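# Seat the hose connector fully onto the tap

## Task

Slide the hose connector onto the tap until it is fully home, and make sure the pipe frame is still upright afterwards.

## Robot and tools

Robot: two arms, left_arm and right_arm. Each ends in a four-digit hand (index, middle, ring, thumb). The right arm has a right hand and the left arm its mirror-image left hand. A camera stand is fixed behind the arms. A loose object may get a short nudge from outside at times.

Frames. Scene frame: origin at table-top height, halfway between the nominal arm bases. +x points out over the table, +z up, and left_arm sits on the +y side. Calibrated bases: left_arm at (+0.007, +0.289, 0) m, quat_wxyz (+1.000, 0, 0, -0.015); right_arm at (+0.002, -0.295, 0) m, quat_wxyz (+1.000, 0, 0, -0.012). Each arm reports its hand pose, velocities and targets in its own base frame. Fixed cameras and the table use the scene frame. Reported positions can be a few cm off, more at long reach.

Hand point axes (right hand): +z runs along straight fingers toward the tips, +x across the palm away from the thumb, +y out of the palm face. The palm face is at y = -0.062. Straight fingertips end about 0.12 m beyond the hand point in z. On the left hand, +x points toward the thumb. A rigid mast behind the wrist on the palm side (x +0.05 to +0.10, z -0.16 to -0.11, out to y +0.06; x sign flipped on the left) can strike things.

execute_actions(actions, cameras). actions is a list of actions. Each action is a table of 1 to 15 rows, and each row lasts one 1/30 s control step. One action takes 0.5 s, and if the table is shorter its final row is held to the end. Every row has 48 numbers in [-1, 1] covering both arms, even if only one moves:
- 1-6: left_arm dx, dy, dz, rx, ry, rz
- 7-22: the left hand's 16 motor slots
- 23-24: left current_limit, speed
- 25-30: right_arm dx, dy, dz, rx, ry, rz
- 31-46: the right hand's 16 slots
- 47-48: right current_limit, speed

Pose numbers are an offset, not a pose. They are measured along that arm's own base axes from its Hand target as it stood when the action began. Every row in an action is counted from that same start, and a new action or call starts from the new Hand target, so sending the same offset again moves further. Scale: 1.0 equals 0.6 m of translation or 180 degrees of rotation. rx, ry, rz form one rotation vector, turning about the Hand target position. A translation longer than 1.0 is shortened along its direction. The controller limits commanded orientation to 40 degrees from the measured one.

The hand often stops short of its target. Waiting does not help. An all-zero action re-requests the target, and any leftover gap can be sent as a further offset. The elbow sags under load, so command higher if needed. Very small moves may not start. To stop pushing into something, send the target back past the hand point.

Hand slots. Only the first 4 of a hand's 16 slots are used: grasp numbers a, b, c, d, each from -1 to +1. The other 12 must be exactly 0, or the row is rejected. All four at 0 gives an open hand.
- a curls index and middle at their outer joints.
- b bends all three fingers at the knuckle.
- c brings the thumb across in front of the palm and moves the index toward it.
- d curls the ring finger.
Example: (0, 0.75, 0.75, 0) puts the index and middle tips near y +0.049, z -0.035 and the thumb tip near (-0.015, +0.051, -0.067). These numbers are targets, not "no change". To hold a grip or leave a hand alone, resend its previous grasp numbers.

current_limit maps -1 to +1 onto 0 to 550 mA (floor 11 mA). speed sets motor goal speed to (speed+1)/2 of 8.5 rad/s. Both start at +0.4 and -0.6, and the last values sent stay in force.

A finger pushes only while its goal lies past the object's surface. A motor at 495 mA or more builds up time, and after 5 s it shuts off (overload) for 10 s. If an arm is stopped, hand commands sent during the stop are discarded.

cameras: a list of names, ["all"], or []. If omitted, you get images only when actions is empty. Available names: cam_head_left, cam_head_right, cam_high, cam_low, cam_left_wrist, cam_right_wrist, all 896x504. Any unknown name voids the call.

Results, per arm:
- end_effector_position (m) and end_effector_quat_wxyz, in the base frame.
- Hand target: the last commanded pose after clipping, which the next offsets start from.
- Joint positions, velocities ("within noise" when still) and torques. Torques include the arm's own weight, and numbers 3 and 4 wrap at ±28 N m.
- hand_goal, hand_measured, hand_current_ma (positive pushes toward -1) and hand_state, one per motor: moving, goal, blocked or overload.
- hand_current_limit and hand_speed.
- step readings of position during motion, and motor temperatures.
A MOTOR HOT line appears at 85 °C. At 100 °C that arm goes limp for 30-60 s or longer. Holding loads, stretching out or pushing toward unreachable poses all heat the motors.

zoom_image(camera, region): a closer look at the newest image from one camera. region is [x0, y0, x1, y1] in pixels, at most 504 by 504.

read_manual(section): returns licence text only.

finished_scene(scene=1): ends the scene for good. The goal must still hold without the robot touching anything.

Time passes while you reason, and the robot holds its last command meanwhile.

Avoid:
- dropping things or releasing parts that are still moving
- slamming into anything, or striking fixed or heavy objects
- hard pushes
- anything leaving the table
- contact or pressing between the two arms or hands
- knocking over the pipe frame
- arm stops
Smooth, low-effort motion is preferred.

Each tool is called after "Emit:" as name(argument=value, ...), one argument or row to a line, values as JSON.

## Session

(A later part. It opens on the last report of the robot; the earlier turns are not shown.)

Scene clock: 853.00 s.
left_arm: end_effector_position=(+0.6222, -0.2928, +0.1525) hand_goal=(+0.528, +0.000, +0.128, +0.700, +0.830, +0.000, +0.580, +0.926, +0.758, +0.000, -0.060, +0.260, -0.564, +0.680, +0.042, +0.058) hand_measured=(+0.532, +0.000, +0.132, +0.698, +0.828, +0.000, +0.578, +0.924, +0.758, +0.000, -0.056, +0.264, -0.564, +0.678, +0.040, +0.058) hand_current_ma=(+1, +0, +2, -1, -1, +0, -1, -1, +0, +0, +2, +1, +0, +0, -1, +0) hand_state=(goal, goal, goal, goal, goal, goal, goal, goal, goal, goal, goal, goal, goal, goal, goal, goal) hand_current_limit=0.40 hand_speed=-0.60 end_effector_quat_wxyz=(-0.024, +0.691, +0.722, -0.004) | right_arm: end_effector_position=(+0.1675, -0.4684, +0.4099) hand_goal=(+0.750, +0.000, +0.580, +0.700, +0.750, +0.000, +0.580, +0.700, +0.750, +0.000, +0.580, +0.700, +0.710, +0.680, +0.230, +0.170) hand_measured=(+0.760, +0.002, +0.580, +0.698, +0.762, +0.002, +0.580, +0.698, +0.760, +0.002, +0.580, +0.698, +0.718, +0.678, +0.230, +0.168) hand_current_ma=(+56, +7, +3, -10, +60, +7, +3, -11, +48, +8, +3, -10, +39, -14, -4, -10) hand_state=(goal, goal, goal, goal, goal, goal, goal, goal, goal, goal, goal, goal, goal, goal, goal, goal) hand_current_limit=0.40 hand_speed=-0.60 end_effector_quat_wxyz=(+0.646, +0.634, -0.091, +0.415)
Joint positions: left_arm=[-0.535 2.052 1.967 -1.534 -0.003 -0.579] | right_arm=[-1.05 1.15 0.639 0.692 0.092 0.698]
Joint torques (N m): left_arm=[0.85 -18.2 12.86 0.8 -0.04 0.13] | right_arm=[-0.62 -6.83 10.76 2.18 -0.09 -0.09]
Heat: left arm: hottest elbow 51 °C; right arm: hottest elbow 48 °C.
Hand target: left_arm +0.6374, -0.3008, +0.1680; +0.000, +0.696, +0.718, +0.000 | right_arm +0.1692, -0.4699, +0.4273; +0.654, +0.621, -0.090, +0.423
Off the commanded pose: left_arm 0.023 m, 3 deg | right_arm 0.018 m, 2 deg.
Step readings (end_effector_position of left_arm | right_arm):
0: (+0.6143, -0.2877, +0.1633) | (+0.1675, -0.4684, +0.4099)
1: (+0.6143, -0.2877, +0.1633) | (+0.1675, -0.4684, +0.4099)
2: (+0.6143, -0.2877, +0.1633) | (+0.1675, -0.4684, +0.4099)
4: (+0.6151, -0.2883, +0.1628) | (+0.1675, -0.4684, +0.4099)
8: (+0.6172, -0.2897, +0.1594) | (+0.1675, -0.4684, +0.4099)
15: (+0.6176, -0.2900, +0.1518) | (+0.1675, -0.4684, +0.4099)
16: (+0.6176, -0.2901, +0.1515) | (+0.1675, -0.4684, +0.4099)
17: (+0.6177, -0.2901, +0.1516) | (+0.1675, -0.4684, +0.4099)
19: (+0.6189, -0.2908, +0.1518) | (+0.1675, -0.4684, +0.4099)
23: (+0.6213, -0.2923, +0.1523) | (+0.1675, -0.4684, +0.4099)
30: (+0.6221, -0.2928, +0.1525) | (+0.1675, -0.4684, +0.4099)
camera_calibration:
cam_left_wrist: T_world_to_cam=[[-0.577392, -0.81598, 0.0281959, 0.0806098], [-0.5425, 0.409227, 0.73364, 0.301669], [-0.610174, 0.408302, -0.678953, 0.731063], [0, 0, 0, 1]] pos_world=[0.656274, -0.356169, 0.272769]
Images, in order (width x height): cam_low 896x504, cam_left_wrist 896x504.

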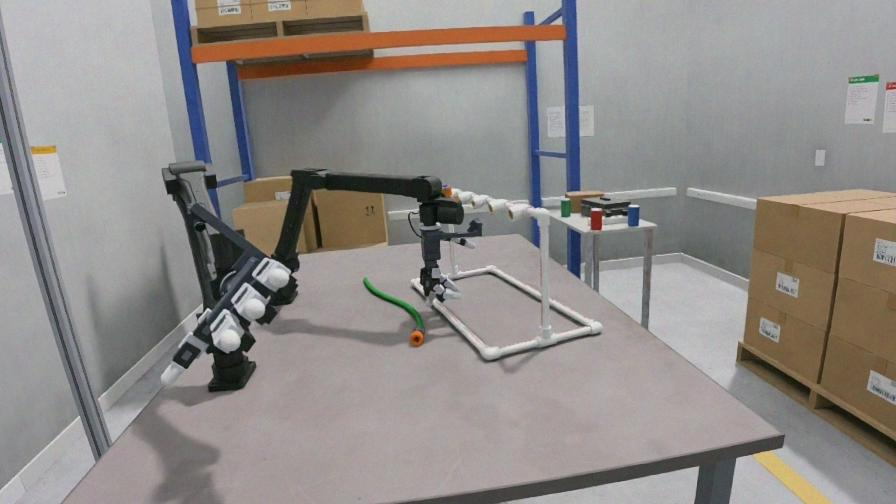

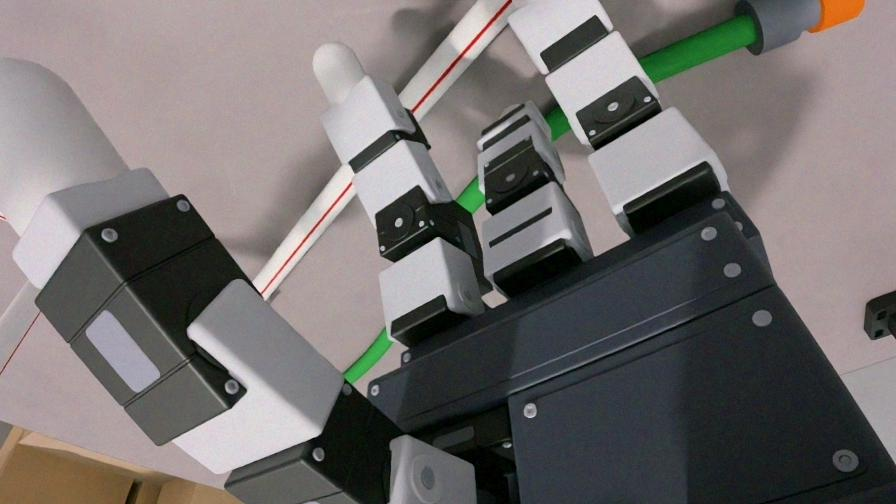

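Emit:
execute_actions(
  actions=[
    [[0.0,0,-0.02,0,0,0,0,0,0.75,0.4,0,0,0,0,0,0,0,0,0,0,0,0,0.4,-0.6,0,0,0,0,0,0,0,0,0,0,0,0,0,0,0,0,0,0,0,0,0,0,0.4,-0.6]],
    [[0.0,0,-0.015,0,0,0,0,0,0.75,0.4,0,0,0,0,0,0,0,0,0,0,0,0,0.4,-0.6,0,0,0,0,0,0,0,0,0,0,0,0,0,0,0,0,0,0,0,0,0,0,0.4,-0.6]],
  ],
  cameras=["cam_left_wrist", "cam_low"],
)

Emit:
zoom_image(
  camera="cam_low",
  region=[400, 270, 470, 340],
)

Scene clock: 863.37 s.
left_arm: end_effector_position=(+0.6329, -0.2993, +0.1491) hand_goal=(+0.528, +0.000, +0.128, +0.700, +0.830, +0.000, +0.580, +0.926, +0.758, +0.000, -0.060, +0.260, -0.564, +0.680, +0.042, +0.058) hand_measured=(+0.532, +0.000, +0.132, +0.698, +0.828, +0.000, +0.578, +0.924, +0.758, +0.000, -0.056, +0.264, -0.564, +0.678, +0.040, +0.058) hand_current_ma=(+1, +0, +2, -1, -1, +0, -1, -1, +0, +0, +2, +1, +0, +0, -1, +0) hand_state=(goal, goal, goal, goal, goal, goal, goal, goal, goal, goal, goal, goal, goal, goal, goal, goal) hand_current_limit=0.40 hand_speed=-0.60 end_effector_quat_wxyz=(-0.004, +0.692, +0.722, +0.000) | right_arm: end_effector_position=(+0.1675, -0.4684, +0.4099) hand_goal=(+0.750, +0.000, +0.580, +0.700, +0.750, +0.000, +0.580, +0.700, +0.750, +0.000, +0.580, +0.700, +0.710, +0.680, +0.230, +0.170) hand_measured=(+0.760, +0.002, +0.580, +0.698, +0.762, +0.002, +0.580, +0.698, +0.760, +0.002, +0.580, +0.698, +0.718, +0.678, +0.230, +0.168) hand_current_ma=(+56, +7, +3, -10, +60, +7, +3, -11, +48, +8, +3, -10, +39, -14, -4, -10) hand_state=(goal, goal, goal, goal, goal, goal, goal, goal, goal, goal, goal, goal, goal, goal, goal, goal) hand_current_limit=0.40 hand_speed=-0.60 end_effector_quat_wxyz=(+0.646, +0.634, -0.091, +0.415)
Joint positions: left_arm=[-0.535 2.06 1.967 -1.485 -0.002 -0.578] | right_arm=[-1.05 1.15 0.639 0.692 0.092 0.698]
Joint torques (N m): left_arm=[0.67 -18.14 9.5 0.84 -0.04 0.13] | right_arm=[-0.62 -6.77 10.78 2.19 -0.09 -0.09]
Heat: left arm: hottest elbow 50 °C; right arm: hottest elbow 48 °C.
Hand target: left_arm +0.6373, -0.3007, +0.1470; +0.000, +0.696, +0.718, +0.000 | right_arm +0.1692, -0.4699, +0.4273; +0.654, +0.621, -0.090, +0.423
Off the commanded pose: left_arm 0.005 m, 1 deg | right_arm 0.018 m, 2 deg.
Step readings (end_effector_position of left_arm | right_arm):
0: (+0.6222, -0.2928, +0.1525) | (+0.1675, -0.4684, +0.4099)
1: (+0.6222, -0.2928, +0.1525) | (+0.1675, -0.4684, +0.4099)
2: (+0.6226, -0.2931, +0.1526) | (+0.1675, -0.4684, +0.4099)
4: (+0.6246, -0.2942, +0.1525) | (+0.1675, -0.4684, +0.4099)
8: (+0.6274, -0.2959, +0.1519) | (+0.1675, -0.4684, +0.4099)
15: (+0.6283, -0.2964, +0.1498) | (+0.1675, -0.4684, +0.4099)
16: (+0.6284, -0.2965, +0.1496) | (+0.1675, -0.4684, +0.4099)
17: (+0.6287, -0.2967, +0.1496) | (+0.1675, -0.4684, +0.4099)
19: (+0.6302, -0.2975, +0.1500) | (+0.1675, -0.4684, +0.4099)
23: (+0.6322, -0.2988, +0.1500) | (+0.1675, -0.4684, +0.4099)
30: (+0.6329, -0.2992, +0.1494) | (+0.1675, -0.4684, +0.4099)
camera_calibration:
cam_left_wrist: T_world_to_cam=[[-0.57862, -0.815205, 0.0252819, 0.0830324], [-0.567239, 0.424504, 0.705717, 0.336881], [-0.586036, 0.394001, -0.708043, 0.722695], [0, 0, 0, 1]] pos_world=[0.662662, -0.360061, 0.271857]
Images, in order (width x height): cam_low 896x504, cam_left_wrist 896x504.

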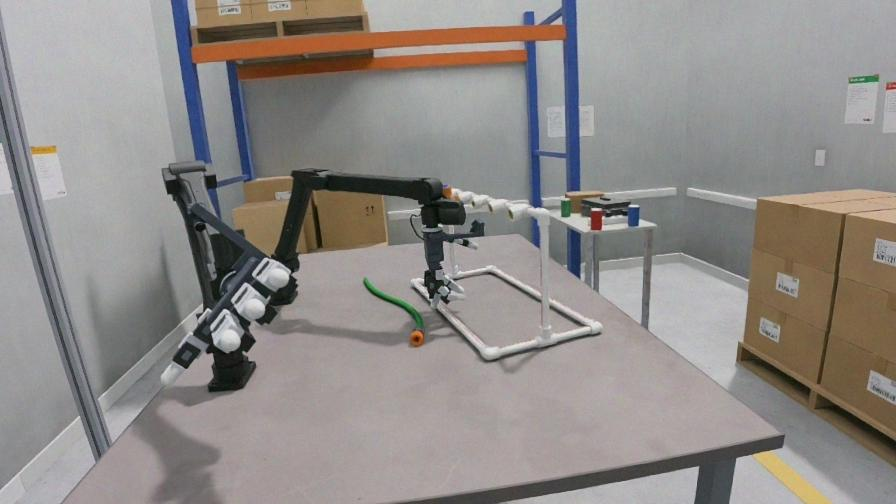

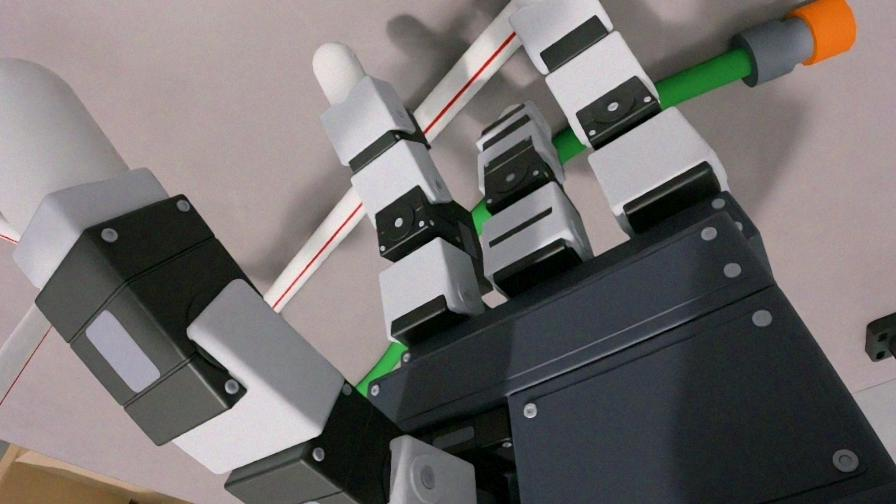

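Scaled by 7.200.

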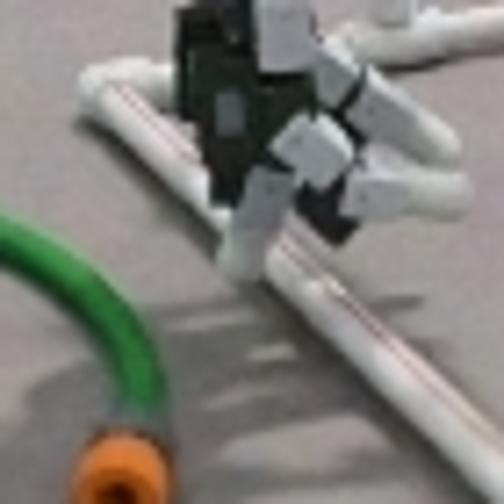

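Emit:
execute_actions(
  actions=[
    [[-0.03,0,-0.01,0,0,0,0,0,0.75,0.4,0,0,0,0,0,0,0,0,0,0,0,0,0.4,-0.6,0,0,0,0,0,0,0,0,0,0,0,0,0,0,0,0,0,0,0,0,0,0,0.4,-0.6]],
    [[0.0,0,0,0,0,0,0,0,0.75,0.4,0,0,0,0,0,0,0,0,0,0,0,0,0.4,-0.6,0,0,0,0,0,0,0,0,0,0,0,0,0,0,0,0,0,0,0,0,0,0,0.4,-0.6]],
  ],
  cameras=["cam_left_wrist", "cam_low"],
)

Emit:
zoom_image(
  camera="cam_low",
  region=[400, 270, 470, 340],
)

Scene clock: 878.57 s.
left_arm: end_effector_position=(+0.6224, -0.2934, +0.1244) hand_goal=(+0.528, +0.000, +0.128, +0.700, +0.830, +0.000, +0.580, +0.926, +0.758, +0.000, -0.060, +0.260, -0.564, +0.680, +0.042, +0.058) hand_measured=(+0.532, +0.000, +0.132, +0.698, +0.828, +0.000, +0.578, +0.924, +0.758, +0.000, -0.056, +0.264, -0.564, +0.678, +0.040, +0.058) hand_current_ma=(+1, +0, +2, -1, -1, +0, -1, -1, +0, +0, +2, +1, +0, +0, -1, +0) hand_state=(goal, goal, goal, goal, goal, goal, goal, goal, goal, goal, goal, goal, goal, goal, goal, goal) hand_current_limit=0.40 hand_speed=-0.60 end_effector_quat_wxyz=(-0.016, +0.692, +0.722, -0.003) | right_arm: end_effector_position=(+0.1675, -0.4684, +0.4099) hand_goal=(+0.750, +0.000, +0.580, +0.700, +0.750, +0.000, +0.580, +0.700, +0.750, +0.000, +0.580, +0.700, +0.710, +0.680, +0.230, +0.170) hand_measured=(+0.760, +0.002, +0.580, +0.698, +0.762, +0.002, +0.580, +0.698, +0.760, +0.002, +0.580, +0.698, +0.718, +0.678, +0.230, +0.168) hand_current_ma=(+56, +7, +3, -10, +60, +7, +3, -11, +48, +8, +3, -10, +39, -14, -4, -10) hand_state=(goal, goal, goal, goal, goal, goal, goal, goal, goal, goal, goal, goal, goal, goal, goal, goal) hand_current_limit=0.40 hand_speed=-0.60 end_effector_quat_wxyz=(+0.646, +0.634, -0.091, +0.415)
Joint positions: left_arm=[-0.536 2.051 1.89 -1.441 -0.002 -0.578] | right_arm=[-1.05 1.15 0.639 0.692 0.092 0.698]
Joint torques (N m): left_arm=[-0.21 -20.48 8.64 0.75 -0.04 0.01] | right_arm=[-0.56 -6.77 10.76 2.17 -0.09 -0.09]
Motor temperatures (°C): left_arm=[26 38 48 27 27 27] | right_arm=[27 30 48 28 24 25]
Heat: left arm: hottest elbow 48 °C; right arm: hottest elbow 48 °C.
Hand target: left_arm +0.6194, -0.3007, +0.1410; +0.000, +0.696, +0.718, +0.000 | right_arm +0.1692, -0.4699, +0.4273; +0.654, +0.621, -0.090, +0.423
Off the commanded pose: left_arm 0.018 m, 2 deg | right_arm 0.018 m, 2 deg.
Step readings (end_effector_position of left_arm | right_arm):
0: (+0.6329, -0.2993, +0.1491) | (+0.1675, -0.4684, +0.4099)
1: (+0.6329, -0.2993, +0.1492) | (+0.1675, -0.4684, +0.4099)
2: (+0.6330, -0.2993, +0.1479) | (+0.1675, -0.4684, +0.4099)
4: (+0.6317, -0.2985, +0.1434) | (+0.1675, -0.4684, +0.4099)
8: (+0.6240, -0.2941, +0.1288) | (+0.1675, -0.4684, +0.4099)
15: (+0.6221, -0.2929, +0.1233) | (+0.1675, -0.4684, +0.4099)
16: (+0.6222, -0.2930, +0.1236) | (+0.1675, -0.4684, +0.4099)
17: (+0.6223, -0.2931, +0.1239) | (+0.1675, -0.4684, +0.4099)
19: (+0.6224, -0.2931, +0.1241) | (+0.1675, -0.4684, +0.4099)
23: (+0.6224, -0.2934, +0.1244) | (+0.1675, -0.4684, +0.4099)
30: (+0.6224, -0.2934, +0.1244) | (+0.1675, -0.4684, +0.4099)
camera_calibration:
cam_left_wrist: T_world_to_cam=[[-0.578382, -0.815296, 0.0277079, 0.0818458], [-0.552137, 0.416245, 0.722416, 0.332137], [-0.600516, 0.402534, -0.690903, 0.706137], [0, 0, 0, 1]] pos_world=[0.65477, -0.355766, 0.245663]
Images, in order (width x height): cam_low 896x504, cam_left_wrist 896x504.

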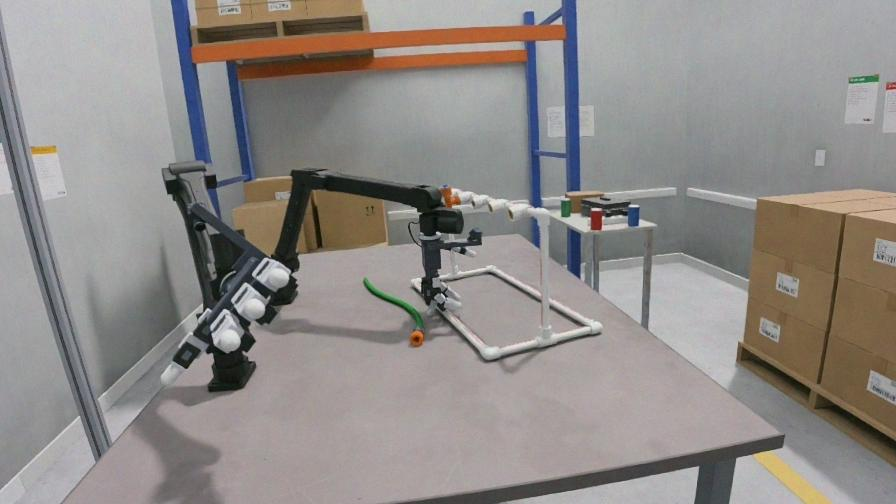

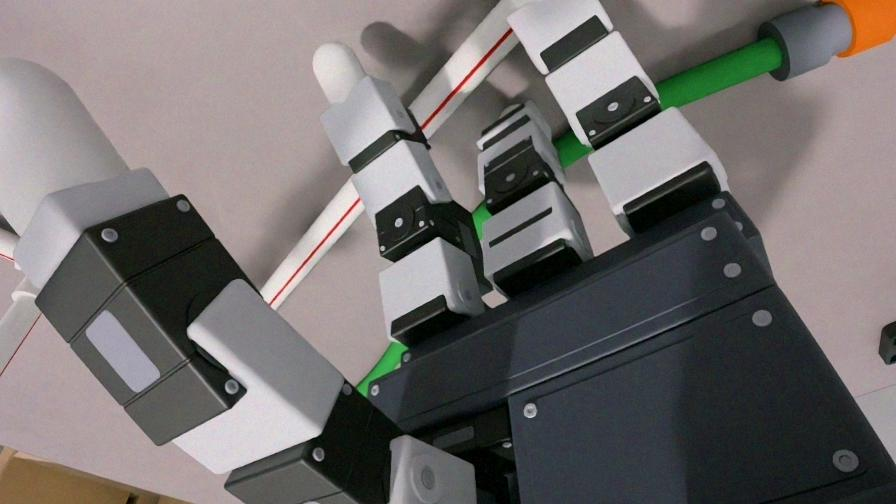

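Scaled by 7.200.

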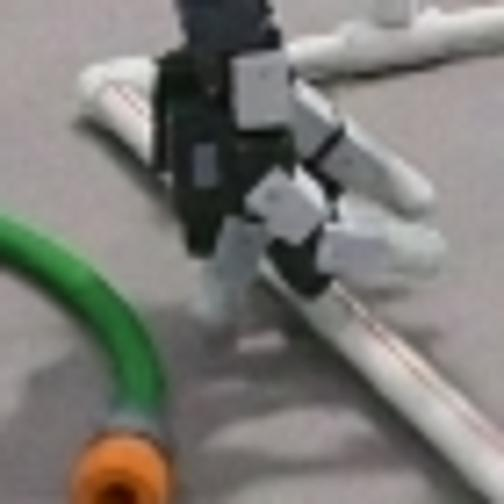

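Emit:
execute_actions(
  actions=[
    [[-0.05,0,0.008,0,0,0,0,0,0.75,0.4,0,0,0,0,0,0,0,0,0,0,0,0,0.4,-0.6,0,0,0,0,0,0,0,0,0,0,0,0,0,0,0,0,0,0,0,0,0,0,0.4,-0.6]],
    [[-0.058,0,0,0,0,0,0,0,0.75,0.4,0,0,0,0,0,0,0,0,0,0,0,0,0.4,-0.6,0,0,0,0,0,0,0,0,0,0,0,0,0,0,0,0,0,0,0,0,0,0,0.4,-0.6]],
    [[-0.058,0,0,0,0,0,0,0,0.75,0.4,0,0,0,0,0,0,0,0,0,0,0,0,0.4,-0.6,0,0,0,0,0,0,0,0,0,0,0,0,0,0,0,0,0,0,0,0,0,0,0.4,-0.6]],
  ],
  cameras=["cam_high", "cam_low"],
)

Scene clock: 896.13 s.
left_arm: end_effector_position=(+0.5228, -0.3003, +0.1375) hand_goal=(+0.528, +0.000, +0.128, +0.700, +0.830, +0.000, +0.580, +0.926, +0.758, +0.000, -0.060, +0.260, -0.564, +0.680, +0.042, +0.058) hand_measured=(+0.530, +0.000, +0.132, +0.698, +0.824, -0.002, +0.578, +0.926, +0.758, +0.000, -0.056, +0.264, -0.564, +0.678, +0.040, +0.058) hand_current_ma=(+1, +0, +1, -1, -3, -1, -1, +0, +0, +0, +2, +1, +0, +0, -1, +0) hand_state=(goal, goal, goal, goal, goal, goal, goal, goal, goal, goal, goal, goal, goal, goal, goal, goal) hand_current_limit=0.40 hand_speed=-0.60 end_effector_quat_wxyz=(-0.010, +0.701, +0.713, -0.002) | right_arm: end_effector_position=(+0.1675, -0.4684, +0.4099) hand_goal=(+0.750, +0.000, +0.580, +0.700, +0.750, +0.000, +0.580, +0.700, +0.750, +0.000, +0.580, +0.700, +0.710, +0.680, +0.230, +0.170) hand_measured=(+0.760, +0.002, +0.580, +0.698, +0.762, +0.002, +0.580, +0.698, +0.760, +0.002, +0.580, +0.698, +0.718, +0.678, +0.230, +0.168) hand_current_ma=(+56, +7, +3, -10, +60, +7, +3, -11, +48, +8, +3, -10, +39, -14, -4, -10) hand_state=(goal, goal, goal, goal, goal, goal, goal, goal, goal, goal, goal, goal, goal, goal, goal, goal) hand_current_limit=0.40 hand_speed=-0.60 end_effector_quat_wxyz=(+0.646, +0.634, -0.091, +0.415)
Joint positions: left_arm=[-0.636 1.818 1.567 -1.34 0.001 -0.654] | right_arm=[-1.05 1.15 0.639 0.692 0.092 0.698]
Joint torques (N m): left_arm=[-0.26 -16.79 8.17 0.73 -0.13 -0.22] | right_arm=[-0.62 -6.77 10.76 2.18 -0.09 -0.09]
Heat: left arm: hottest elbow 47 °C; right arm: hottest elbow 48 °C.
Hand target: left_arm +0.5198, -0.3006, +0.1459; +0.000, +0.696, +0.718, +0.000 | right_arm +0.1692, -0.4699, +0.4273; +0.654, +0.621, -0.090, +0.423
Off the commanded pose: left_arm 0.009 m, 1 deg | right_arm 0.018 m, 2 deg.
Step readings (end_effector_position of left_arm | right_arm):
0: (+0.6224, -0.2934, +0.1244) | (+0.1675, -0.4684, +0.4099)
1: (+0.6222, -0.2933, +0.1242) | (+0.1675, -0.4684, +0.4099)
2: (+0.6211, -0.2930, +0.1236) | (+0.1675, -0.4684, +0.4099)
4: (+0.6140, -0.2911, +0.1220) | (+0.1675, -0.4684, +0.4099)
8: (+0.5976, -0.2912, +0.1235) | (+0.1675, -0.4684, +0.4099)
15: (+0.5924, -0.3000, +0.1362) | (+0.1675, -0.4684, +0.4099)
16: (+0.5921, -0.3003, +0.1367) | (+0.1675, -0.4684, +0.4099)
17: (+0.5907, -0.2999, +0.1362) | (+0.1675, -0.4684, +0.4099)
19: (+0.5828, -0.2976, +0.1335) | (+0.1675, -0.4684, +0.4099)
23: (+0.5670, -0.2935, +0.1379) | (+0.1675, -0.4684, +0.4099)
30: (+0.5577, -0.2995, +0.1377) | (+0.1675, -0.4684, +0.4099)
31: (+0.5569, -0.2997, +0.1366) | (+0.1675, -0.4684, +0.4099)
32: (+0.5555, -0.2997, +0.1357) | (+0.1675, -0.4684, +0.4099)
34: (+0.5472, -0.2973, +0.1316) | (+0.1675, -0.4684, +0.4099)
38: (+0.5286, -0.2932, +0.1279) | (+0.1675, -0.4684, +0.4099)
45: (+0.5226, -0.3005, +0.1361) | (+0.1675, -0.4684, +0.4099)
Images, in order (width x height): cam_high 896x504, cam_low 896x504.

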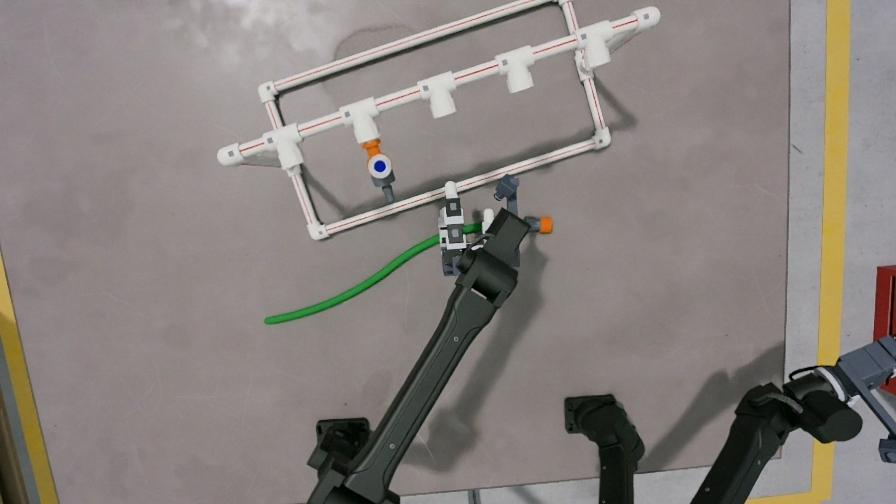

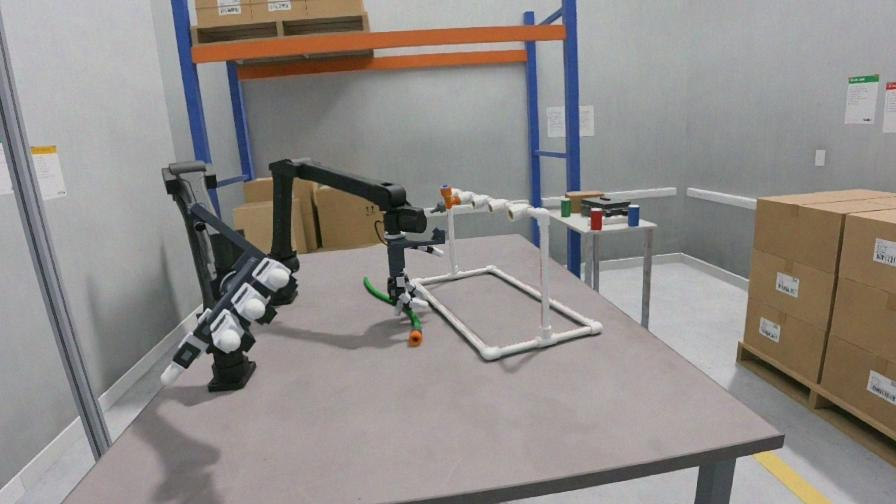

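Emit:
execute_actions(
  actions=[],
  cameras=["cam_left_wrist", "cam_head_right", "cam_head_left"],
)

Emit:
zoom_image(
  camera="cam_left_wrist",
  region=[400, 0, 896, 280],
)

Emit:
zoom_image(
  camera="cam_head_left",
  region=[400, 180, 560, 270],
)

Scene clock: 905.53 s.
left_arm: end_effector_position=(+0.5228, -0.3003, +0.1375) hand_goal=(+0.528, +0.000, +0.128, +0.700, +0.830, +0.000, +0.580, +0.926, +0.758, +0.000, -0.060, +0.260, -0.564, +0.680, +0.042, +0.058) hand_measured=(+0.530, +0.000, +0.132, +0.698, +0.824, -0.002, +0.578, +0.926, +0.758, +0.000, -0.056, +0.264, -0.564, +0.678, +0.040, +0.058) hand_current_ma=(+1, +0, +1, -1, -3, -1, -1, +0, +0, +0, +2, +1, +0, +0, -1, +0) hand_state=(goal, goal, goal, goal, goal, goal, goal, goal, goal, goal, goal, goal, goal, goal, goal, goal) hand_current_limit=0.40 hand_speed=-0.60 end_effector_quat_wxyz=(-0.010, +0.701, +0.714, -0.002) | right_arm: end_effector_position=(+0.1675, -0.4684, +0.4099) hand_goal=(+0.750, +0.000, +0.580, +0.700, +0.750, +0.000, +0.580, +0.700, +0.750, +0.000, +0.580, +0.700, +0.710, +0.680, +0.230, +0.170) hand_measured=(+0.760, +0.002, +0.580, +0.698, +0.762, +0.002, +0.580, +0.698, +0.760, +0.002, +0.580, +0.698, +0.718, +0.678, +0.230, +0.168) hand_current_ma=(+56, +7, +3, -10, +60, +7, +3, -11, +48, +8, +3, -10, +39, -14, -4, -10) hand_state=(goal, goal, goal, goal, goal, goal, goal, goal, goal, goal, goal, goal, goal, goal, goal, goal) hand_current_limit=0.40 hand_speed=-0.60 end_effector_quat_wxyz=(+0.646, +0.634, -0.091, +0.415)
Joint positions: left_arm=[-0.636 1.818 1.567 -1.34 0.001 -0.655] | right_arm=[-1.05 1.15 0.639 0.692 0.092 0.698]
Joint velocities: within noise
Joint torques (N m): left_arm=[0.44 -16.91 8.13 0.75 -0.13 -0.19] | right_arm=[-0.62 -6.77 10.76 2.18 -0.09 -0.09]
Motor temperatures (°C): left_arm=[26 41 46 27 27 27] | right_arm=[27 30 49 28 24 25]
Heat: left arm: hottest elbow 46 °C; right arm: hottest elbow 49 °C.
Hand target: left_arm +0.5198, -0.3006, +0.1459; +0.000, +0.696, +0.718, +0.000 | right_arm +0.1692, -0.4699, +0.4273; +0.654, +0.621, -0.090, +0.423
Off the commanded pose: left_arm 0.009 m, 1 deg | right_arm 0.018 m, 2 deg.
camera_calibration:
cam_left_wrist: T_world_to_cam=[[-0.598267, -0.800812, 0.0278604, 0.0329543], [-0.548231, 0.434432, 0.714641, 0.274909], [-0.584397, 0.412272, -0.698936, 0.653764], [0, 0, 0, 1]] pos_world=[0.552487, -0.362568, 0.259559]
Images, in order (width x height): cam_head_left 896x504, cam_head_right 896x504, cam_left_wrist 896x504.

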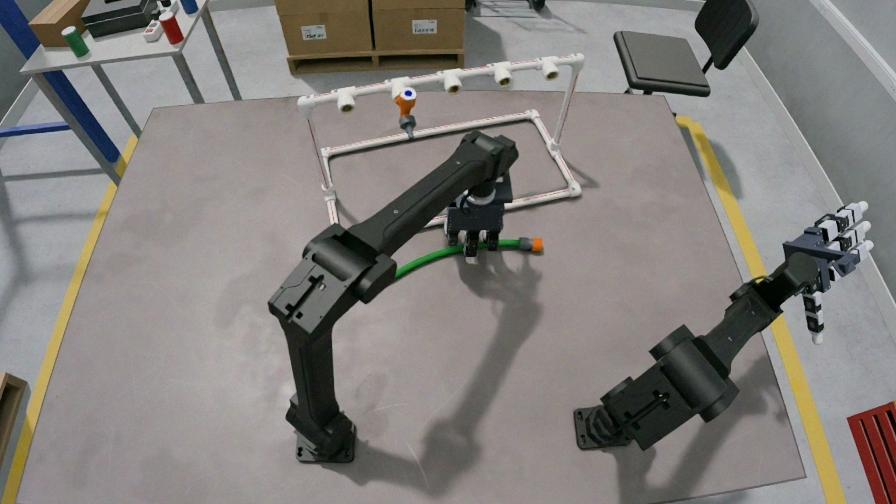

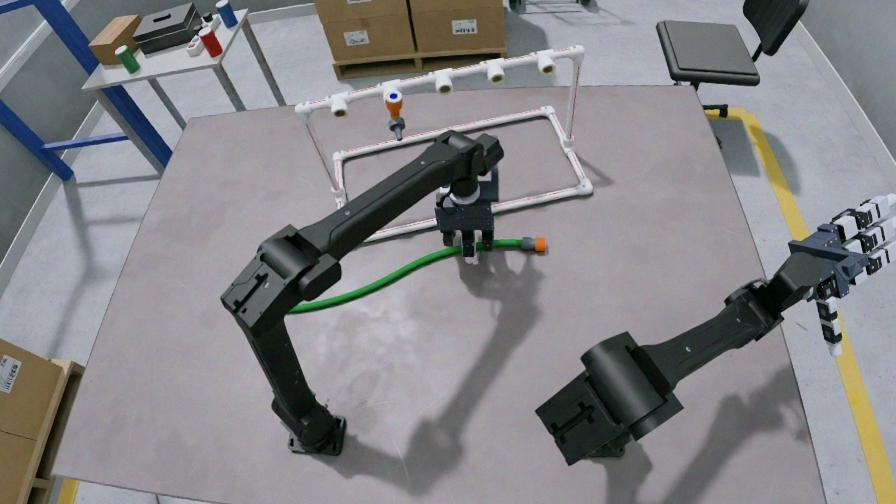

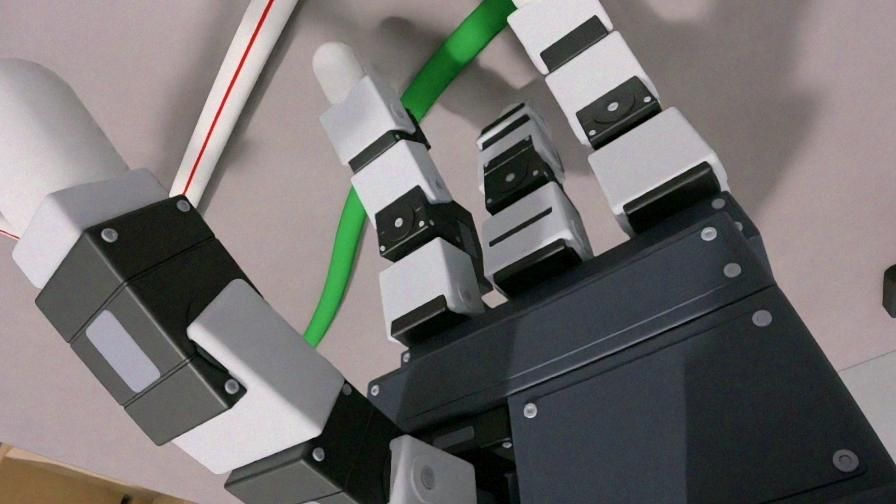

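Scaled by 1.016.

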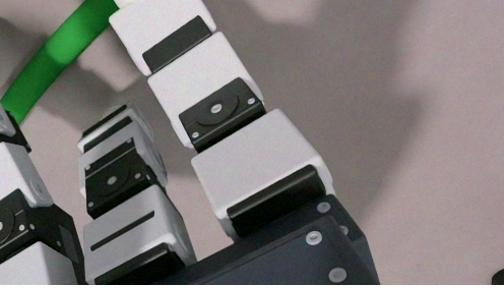

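Scaled by 3.150.

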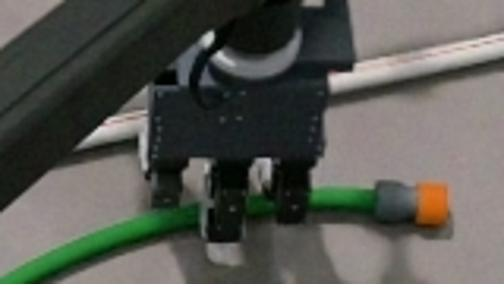

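Emit:
execute_actions(
  actions=[
    [[-0.018,0,0.058,0,0,0,0,0,0.75,0.4,0,0,0,0,0,0,0,0,0,0,0,0,0.4,-0.6,0,0,0,0,0,0,0,0,0,0,0,0,0,0,0,0,0,0,0,0,0,0,0.4,-0.6]],
    [[0,-0.13,0,0,0,0,0,0,0.75,0.4,0,0,0,0,0,0,0,0,0,0,0,0,0.4,-0.6,0,0,0,0,0,0,0,0,0,0,0,0,0,0,0,0,0,0,0,0,0,0,0.4,-0.6]],
    [[0,-0.13,0,0,0,0,0,0,0.75,0.4,0,0,0,0,0,0,0,0,0,0,0,0,0.4,-0.6,0,0,0,0,0,0,0,0,0,0,0,0,0,0,0,0,0,0,0,0,0,0,0.4,-0.6]],
    [[0,0,-0.058,0,0,0,0,0,0.75,0.4,0,0,0,0,0,0,0,0,0,0,0,0,0.4,-0.6,0,0,0,0,0,0,0,0,0,0,0,0,0,0,0,0,0,0,0,0,0,0,0.4,-0.6]],
  ],
  cameras=["cam_high", "cam_left_wrist"],
)

Scene clock: 942.63 s.
left_arm: end_effector_position=(+0.4998, -0.4562, +0.1389) hand_goal=(+0.528, +0.000, +0.128, +0.700, +0.830, +0.000, +0.580, +0.926, +0.758, +0.000, -0.060, +0.260, -0.564, +0.680, +0.042, +0.058) hand_measured=(+0.530, +0.000, +0.132, +0.698, +0.826, -0.002, +0.578, +0.926, +0.758, +0.000, -0.056, +0.264, -0.564, +0.678, +0.040, +0.058) hand_current_ma=(+1, +0, +1, -1, -2, +0, -1, +0, +0, +0, +2, +1, +0, +0, -1, +0) hand_state=(goal, goal, goal, goal, goal, goal, goal, goal, goal, goal, goal, goal, goal, goal, goal, goal) hand_current_limit=0.40 hand_speed=-0.60 end_effector_quat_wxyz=(-0.013, +0.705, +0.709, -0.001) | right_arm: end_effector_position=(+0.1675, -0.4684, +0.4099) hand_goal=(+0.750, +0.000, +0.580, +0.700, +0.750, +0.000, +0.580, +0.700, +0.750, +0.000, +0.580, +0.700, +0.710, +0.680, +0.230, +0.170) hand_measured=(+0.760, +0.002, +0.580, +0.698, +0.762, +0.002, +0.580, +0.698, +0.760, +0.002, +0.580, +0.698, +0.718, +0.678, +0.230, +0.168) hand_current_ma=(+56, +7, +3, -10, +60, +7, +3, -11, +48, +8, +3, -10, +39, -14, -4, -10) hand_state=(goal, goal, goal, goal, goal, goal, goal, goal, goal, goal, goal, goal, goal, goal, goal, goal) hand_current_limit=0.40 hand_speed=-0.60 end_effector_quat_wxyz=(+0.646, +0.634, -0.091, +0.415)
Joint positions: left_arm=[-0.856 2.065 1.949 -1.481 0.003 -0.861] | right_arm=[-1.05 1.15 0.639 0.692 0.092 0.698]
Joint torques (N m): left_arm=[1.38 -18.49 10.74 0.69 -0.23 -0.21] | right_arm=[-0.56 -6.77 10.76 2.18 -0.09 -0.09]
Heat: left arm: hottest elbow 43 °C; right arm: hottest elbow 49 °C.
Hand target: left_arm +0.5090, -0.4566, +0.1459; +0.000, +0.696, +0.718, +0.000 | right_arm +0.1692, -0.4699, +0.4273; +0.654, +0.621, -0.090, +0.423
Off the commanded pose: left_arm 0.011 m, 2 deg | right_arm 0.018 m, 2 deg.
Step readings (end_effector_position of left_arm | right_arm):
0: (+0.5228, -0.3003, +0.1375) | (+0.1675, -0.4684, +0.4099)
1: (+0.5228, -0.3003, +0.1375) | (+0.1675, -0.4684, +0.4099)
2: (+0.5225, -0.3000, +0.1379) | (+0.1675, -0.4684, +0.4099)
4: (+0.5194, -0.2981, +0.1394) | (+0.1675, -0.4684, +0.4099)
8: (+0.5127, -0.2946, +0.1495) | (+0.1675, -0.4684, +0.4099)
15: (+0.5086, -0.2938, +0.1629) | (+0.1675, -0.4684, +0.4099)
16: (+0.5083, -0.2940, +0.1629) | (+0.1675, -0.4684, +0.4099)
17: (+0.5065, -0.2956, +0.1623) | (+0.1675, -0.4684, +0.4099)
19: (+0.5037, -0.3038, +0.1619) | (+0.1675, -0.4684, +0.4099)
23: (+0.4981, -0.3453, +0.1593) | (+0.1675, -0.4684, +0.4099)
30: (+0.4863, -0.3749, +0.1493) | (+0.1675, -0.4684, +0.4099)
31: (+0.4870, -0.3739, +0.1491) | (+0.1675, -0.4684, +0.4099)
32: (+0.4876, -0.3747, +0.1498) | (+0.1675, -0.4684, +0.4099)
34: (+0.4949, -0.3843, +0.1542) | (+0.1675, -0.4684, +0.4099)
38: (+0.5046, -0.4197, +0.1608) | (+0.1675, -0.4684, +0.4099)
45: (+0.4917, -0.4491, +0.1532) | (+0.1675, -0.4684, +0.4099)
46: (+0.4916, -0.4493, +0.1515) | (+0.1675, -0.4684, +0.4099)
47: (+0.4917, -0.4493, +0.1501) | (+0.1675, -0.4684, +0.4099)
49: (+0.4931, -0.4507, +0.1469) | (+0.1675, -0.4684, +0.4099)
53: (+0.4980, -0.4546, +0.1418) | (+0.1675, -0.4684, +0.4099)
60: (+0.4997, -0.4561, +0.1388) | (+0.1675, -0.4684, +0.4099)
camera_calibration:
cam_left_wrist: T_world_to_cam=[[-0.608904, -0.792857, 0.0247713, -0.0962255], [-0.540355, 0.437443, 0.718791, 0.326037], [-0.580734, 0.42429, -0.694785, 0.708612], [0, 0, 0, 1]] pos_world=[0.529099, -0.519572, 0.260364]
Images, in order (width x height): cam_high 896x504, cam_left_wrist 896x504.

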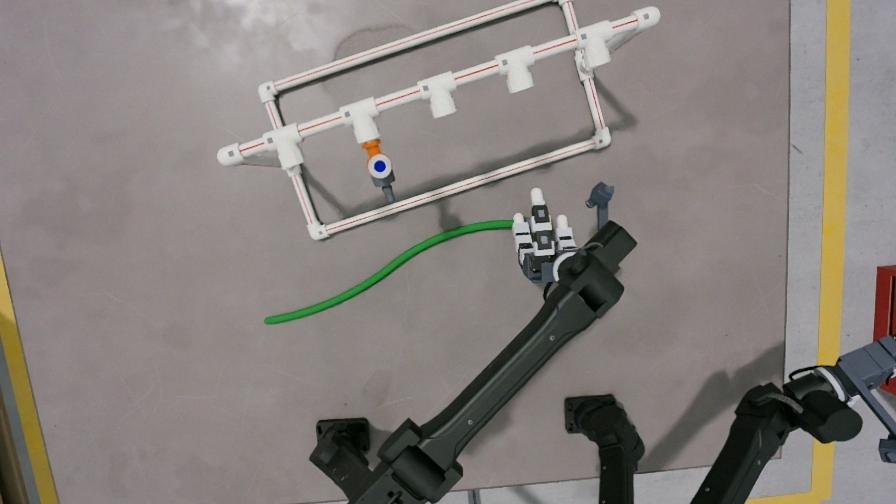

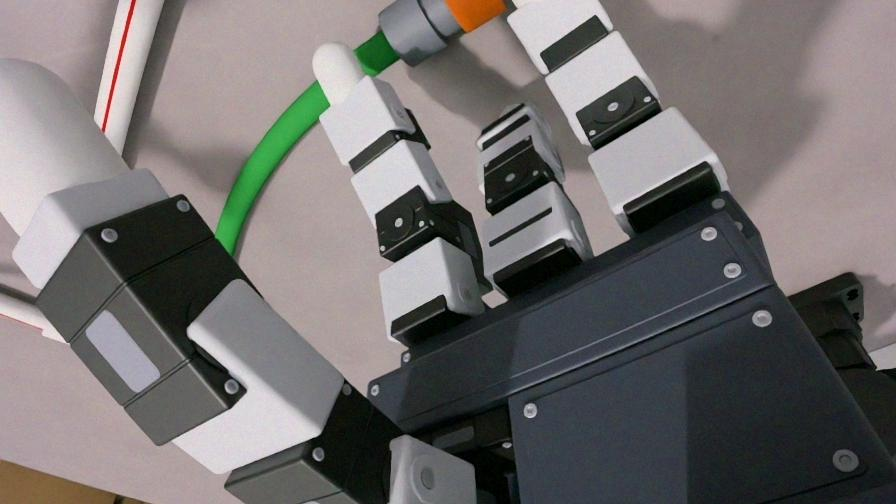

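Emit:
execute_actions(
  actions=[
    [[0.05,0.0,-0.01,0,0,0,0,0,0.75,0.4,0,0,0,0,0,0,0,0,0,0,0,0,0.4,-0.6,0,0,0,0,0,0,0,0,0,0,0,0,0,0,0,0,0,0,0,0,0,0,0.4,-0.6]],
    [[0.06,0,0,0,0,0,0,0,0.75,0.4,0,0,0,0,0,0,0,0,0,0,0,0,0.4,-0.6,0,0,0,0,0,0,0,0,0,0,0,0,0,0,0,0,0,0,0,0,0,0,0.4,-0.6]],
    [[0.06,0,0,0,0,0,0,0,0.75,0.4,0,0,0,0,0,0,0,0,0,0,0,0,0.4,-0.6,0,0,0,0,0,0,0,0,0,0,0,0,0,0,0,0,0,0,0,0,0,0,0.4,-0.6]],
  ],
  cameras=["cam_high", "cam_left_wrist", "cam_low"],
)

Scene clock: 954.73 s.
left_arm: end_effector_position=(+0.5931, -0.4504, +0.1188) hand_goal=(+0.528, +0.000, +0.128, +0.700, +0.830, +0.000, +0.580, +0.926, +0.758, +0.000, -0.060, +0.260, -0.564, +0.680, +0.042, +0.058) hand_measured=(+0.532, +0.000, +0.132, +0.698, +0.846, +0.000, +0.594, +0.934, +0.758, +0.002, -0.056, +0.264, -0.564, +0.678, +0.038, +0.058) hand_current_ma=(+1, +0, +1, -1, +15, +0, +10, +4, +0, +1, +1, +1, +0, +0, -1, +0) hand_state=(goal, goal, goal, goal, goal, goal, goal, goal, goal, goal, goal, goal, goal, goal, goal, goal) hand_current_limit=0.40 hand_speed=-0.60 end_effector_quat_wxyz=(-0.024, +0.694, +0.719, -0.002) | right_arm: end_effector_position=(+0.1675, -0.4684, +0.4099) hand_goal=(+0.750, +0.000, +0.580, +0.700, +0.750, +0.000, +0.580, +0.700, +0.750, +0.000, +0.580, +0.700, +0.710, +0.680, +0.230, +0.170) hand_measured=(+0.760, +0.002, +0.580, +0.698, +0.762, +0.002, +0.580, +0.698, +0.760, +0.002, +0.580, +0.698, +0.718, +0.678, +0.230, +0.168) hand_current_ma=(+56, +7, +3, -10, +60, +7, +3, -11, +48, +8, +3, -10, +39, -14, -4, -10) hand_state=(goal, goal, goal, goal, goal, goal, goal, goal, goal, goal, goal, goal, goal, goal, goal, goal) hand_current_limit=0.40 hand_speed=-0.60 end_effector_quat_wxyz=(+0.646, +0.634, -0.091, +0.415)
Joint positions: left_arm=[-0.751 2.309 2.318 -1.628 0.002 -0.787] | right_arm=[-1.05 1.15 0.639 0.692 0.092 0.698]
Joint torques (N m): left_arm=[1.73 -20.07 14.83 0.09 -0.26 0.13] | right_arm=[-0.56 -6.83 10.77 2.17 -0.09 -0.09]
Heat: left arm: hottest elbow 44 °C; right arm: hottest elbow 49 °C.
Hand target: left_arm +0.6111, -0.4566, +0.1398; +0.000, +0.696, +0.718, +0.000 | right_arm +0.1692, -0.4699, +0.4273; +0.654, +0.621, -0.090, +0.423
Off the commanded pose: left_arm 0.028 m, 3 deg | right_arm 0.018 m, 2 deg.
Step readings (end_effector_position of left_arm | right_arm):
0: (+0.4998, -0.4562, +0.1389) | (+0.1675, -0.4684, +0.4099)
1: (+0.4998, -0.4562, +0.1386) | (+0.1675, -0.4684, +0.4099)
2: (+0.5007, -0.4552, +0.1379) | (+0.1675, -0.4684, +0.4099)
4: (+0.5031, -0.4536, +0.1351) | (+0.1675, -0.4684, +0.4099)
8: (+0.5129, -0.4502, +0.1229) | (+0.1675, -0.4684, +0.4099)
15: (+0.5251, -0.4427, +0.1210) | (+0.1675, -0.4684, +0.4099)
16: (+0.5256, -0.4424, +0.1204) | (+0.1675, -0.4684, +0.4099)
17: (+0.5266, -0.4424, +0.1206) | (+0.1675, -0.4684, +0.4099)
19: (+0.5326, -0.4455, +0.1215) | (+0.1675, -0.4684, +0.4099)
23: (+0.5468, -0.4515, +0.1221) | (+0.1675, -0.4684, +0.4099)
30: (+0.5568, -0.4484, +0.1195) | (+0.1675, -0.4684, +0.4099)
31: (+0.5575, -0.4480, +0.1195) | (+0.1675, -0.4684, +0.4099)
32: (+0.5594, -0.4473, +0.1199) | (+0.1675, -0.4684, +0.4099)
34: (+0.5665, -0.4500, +0.1211) | (+0.1675, -0.4684, +0.4099)
38: (+0.5826, -0.4526, +0.1198) | (+0.1675, -0.4684, +0.4099)
45: (+0.5926, -0.4499, +0.1187) | (+0.1675, -0.4684, +0.4099)
camera_calibration:
cam_left_wrist: T_world_to_cam=[[-0.583721, -0.811622, 0.0232197, -0.0575336], [-0.541797, 0.410642, 0.733368, 0.375325], [-0.604753, 0.415502, -0.679435, 0.754874], [0, 0, 0, 1]] pos_world=[0.626279, -0.514472, 0.238972]
Images, in order (width x height): cam_high 896x504, cam_low 896x504, cam_left_wrist 896x504.

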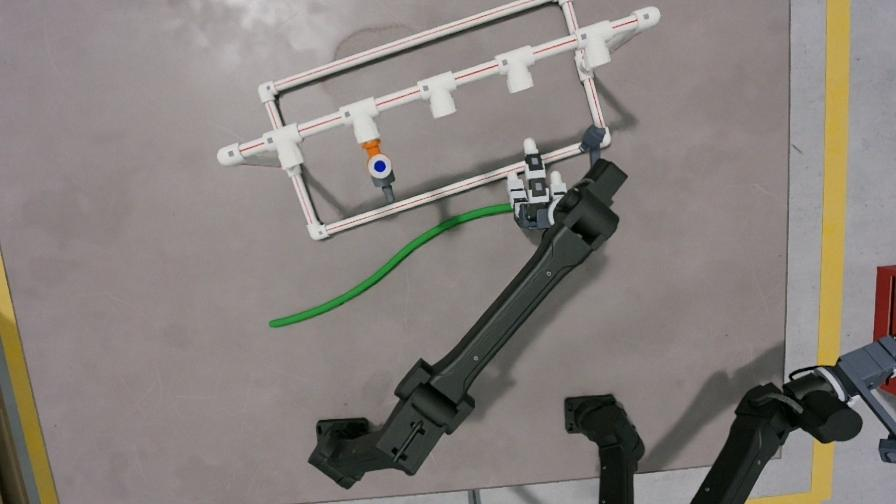

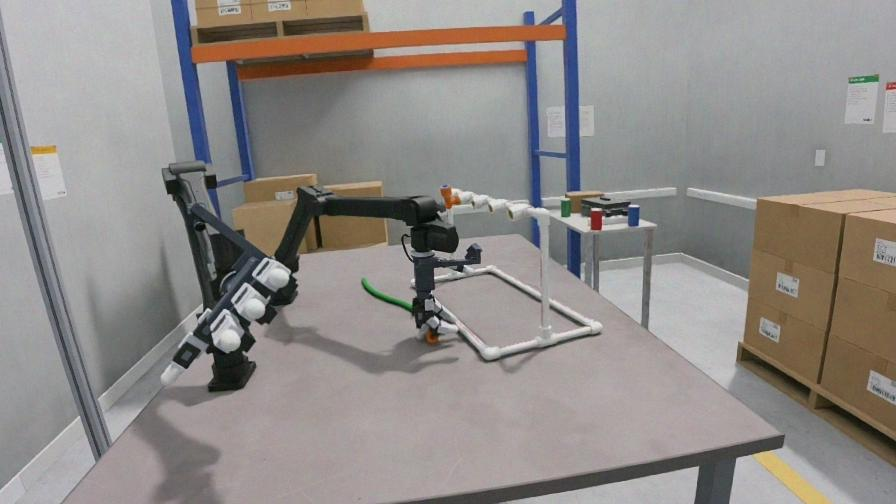

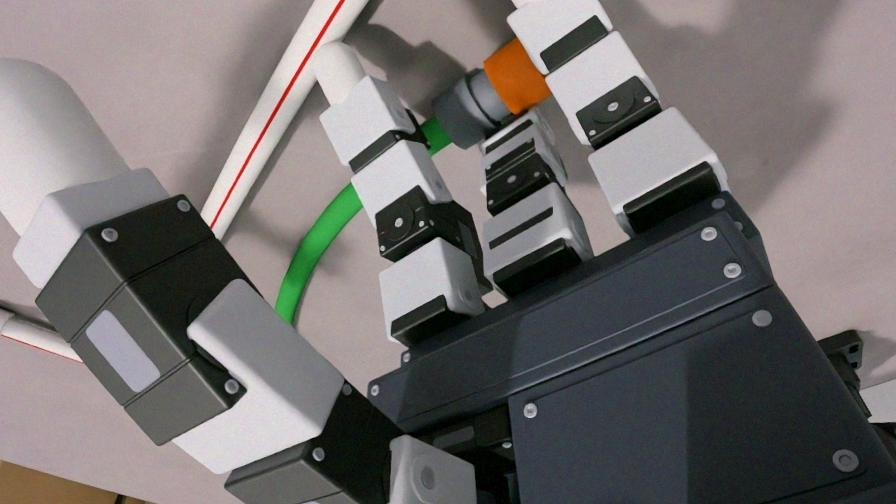

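Emit:
execute_actions(
  actions=[
    [[0.0,0.0,0.03,0,0,0,0,0,0.75,0.4,0,0,0,0,0,0,0,0,0,0,0,0,0.4,-0.6,0,0,0,0,0,0,0,0,0,0,0,0,0,0,0,0,0,0,0,0,0,0,0.4,-0.6]],
    [[0.03,-0.01,0.01,0,0,0,0,0,0.75,0.4,0,0,0,0,0,0,0,0,0,0,0,0,0.4,-0.6,0,0,0,0,0,0,0,0,0,0,0,0,0,0,0,0,0,0,0,0,0,0,0.4,-0.6]],
    [[0.05,-0.01,0,0,0,0,0,0,0.75,0.4,0,0,0,0,0,0,0,0,0,0,0,0,0.4,-0.6,0,0,0,0,0,0,0,0,0,0,0,0,0,0,0,0,0,0,0,0,0,0,0.4,-0.6]],
  ],
  cameras=["cam_high", "cam_left_wrist", "cam_low"],
)

Scene clock: 967.17 s.
left_arm: end_effector_position=(+0.6435, -0.4652, +0.1449) hand_goal=(+0.528, +0.000, +0.128, +0.700, +0.830, +0.000, +0.580, +0.926, +0.758, +0.000, -0.060, +0.260, -0.564, +0.680, +0.042, +0.058) hand_measured=(+0.532, +0.000, +0.132, +0.698, +0.848, +0.004, +0.592, +0.930, +0.758, +0.002, -0.056, +0.264, -0.564, +0.678, +0.038, +0.058) hand_current_ma=(+1, +0, +1, -1, +17, +1, +7, +2, +0, +1, +1, +1, +0, +0, -1, +0) hand_state=(goal, goal, goal, goal, goal, goal, goal, goal, goal, goal, goal, goal, goal, goal, goal, goal) hand_current_limit=0.40 hand_speed=-0.60 end_effector_quat_wxyz=(+0.025, +0.700, +0.714, +0.004) | right_arm: end_effector_position=(+0.1675, -0.4684, +0.4099) hand_goal=(+0.750, +0.000, +0.580, +0.700, +0.750, +0.000, +0.580, +0.700, +0.750, +0.000, +0.580, +0.700, +0.710, +0.680, +0.230, +0.170) hand_measured=(+0.760, +0.002, +0.580, +0.698, +0.762, +0.002, +0.580, +0.698, +0.760, +0.002, +0.580, +0.698, +0.718, +0.678, +0.230, +0.168) hand_current_ma=(+56, +7, +3, -10, +60, +7, +3, -11, +48, +8, +3, -10, +39, -14, -4, -10) hand_state=(goal, goal, goal, goal, goal, goal, goal, goal, goal, goal, goal, goal, goal, goal, goal, goal) hand_current_limit=0.40 hand_speed=-0.60 end_effector_quat_wxyz=(+0.646, +0.634, -0.091, +0.415)
Joint positions: left_arm=[-0.72 2.435 2.606 -1.69 -0.006 -0.739] | right_arm=[-1.05 1.15 0.639 0.692 0.092 0.698]
Joint torques (N m): left_arm=[1.14 -20.54 14.8 0.46 -0.27 0.15] | right_arm=[-0.56 -6.77 10.76 2.18 -0.09 -0.09]
Heat: left arm: hottest elbow 47 °C; right arm: hottest elbow 49 °C.
Hand target: left_arm +0.6589, -0.4687, +0.1638; +0.000, +0.696, +0.718, +0.000 | right_arm +0.1692, -0.4699, +0.4273; +0.654, +0.621, -0.090, +0.423
Off the commanded pose: left_arm 0.025 m, 3 deg | right_arm 0.018 m, 2 deg.
joint sent to its limit (left arm) — joint 4 (wrist pitch), lower limit. The joint targets are off in orientation, not in position.
Step readings (end_effector_position of left_arm | right_arm):
0: (+0.5931, -0.4504, +0.1188) | (+0.1675, -0.4684, +0.4099)
1: (+0.5931, -0.4504, +0.1190) | (+0.1675, -0.4684, +0.4099)
2: (+0.5929, -0.4502, +0.1193) | (+0.1675, -0.4684, +0.4099)
4: (+0.5928, -0.4500, +0.1209) | (+0.1675, -0.4684, +0.4099)
8: (+0.5934, -0.4505, +0.1268) | (+0.1675, -0.4684, +0.4099)
15: (+0.5948, -0.4518, +0.1363) | (+0.1675, -0.4684, +0.4099)
16: (+0.5950, -0.4521, +0.1372) | (+0.1675, -0.4684, +0.4099)
17: (+0.5956, -0.4526, +0.1377) | (+0.1675, -0.4684, +0.4099)
19: (+0.5997, -0.4550, +0.1396) | (+0.1675, -0.4684, +0.4099)
23: (+0.6076, -0.4577, +0.1403) | (+0.1675, -0.4684, +0.4099)
30: (+0.6121, -0.4577, +0.1407) | (+0.1675, -0.4684, +0.4099)
31: (+0.6123, -0.4580, +0.1410) | (+0.1675, -0.4684, +0.4099)
32: (+0.6141, -0.4579, +0.1414) | (+0.1675, -0.4684, +0.4099)
34: (+0.6216, -0.4617, +0.1436) | (+0.1675, -0.4684, +0.4099)
38: (+0.6340, -0.4653, +0.1435) | (+0.1675, -0.4684, +0.4099)
45: (+0.6424, -0.4649, +0.1446) | (+0.1675, -0.4684, +0.4099)
camera_calibration:
cam_left_wrist: T_world_to_cam=[[-0.599147, -0.80024, 0.0252798, -0.0258429], [-0.589397, 0.462217, 0.662545, 0.454518], [-0.54188, 0.382062, -0.748595, 0.763191], [0, 0, 0, 1]] pos_world=[0.665965, -0.522353, 0.270835]
Images, in order (width x height): cam_high 896x504, cam_low 896x504, cam_left_wrist 896x504.

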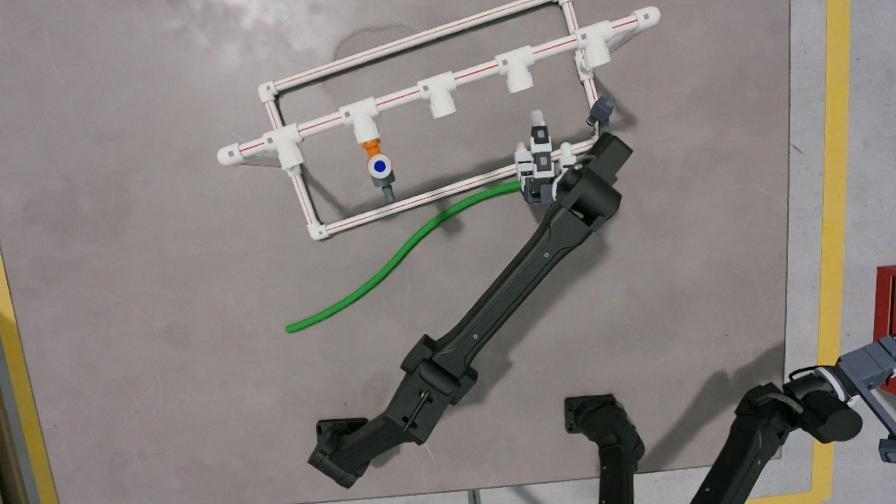

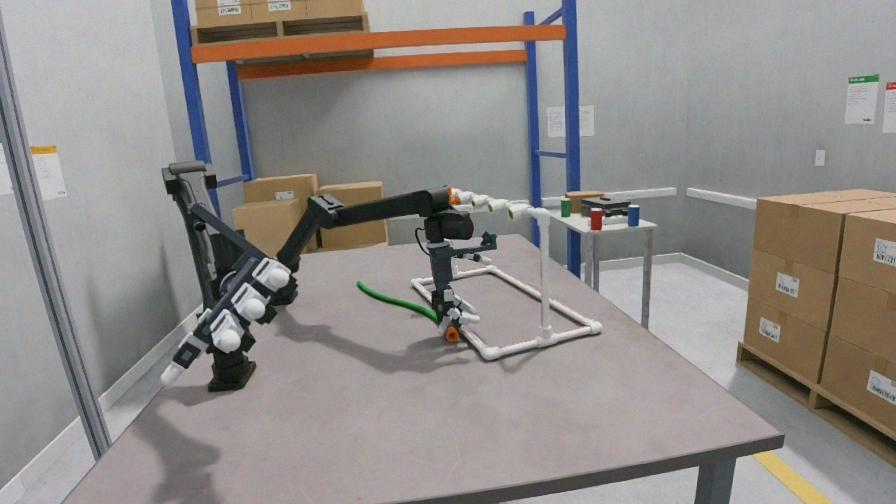

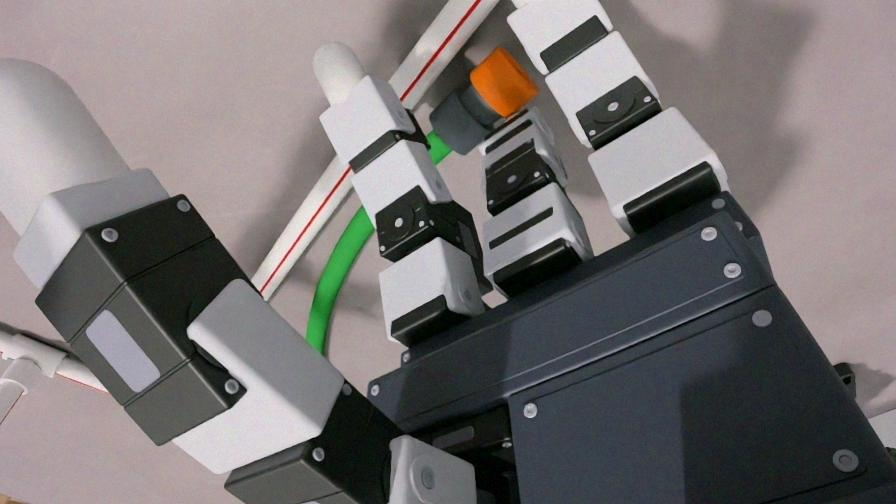

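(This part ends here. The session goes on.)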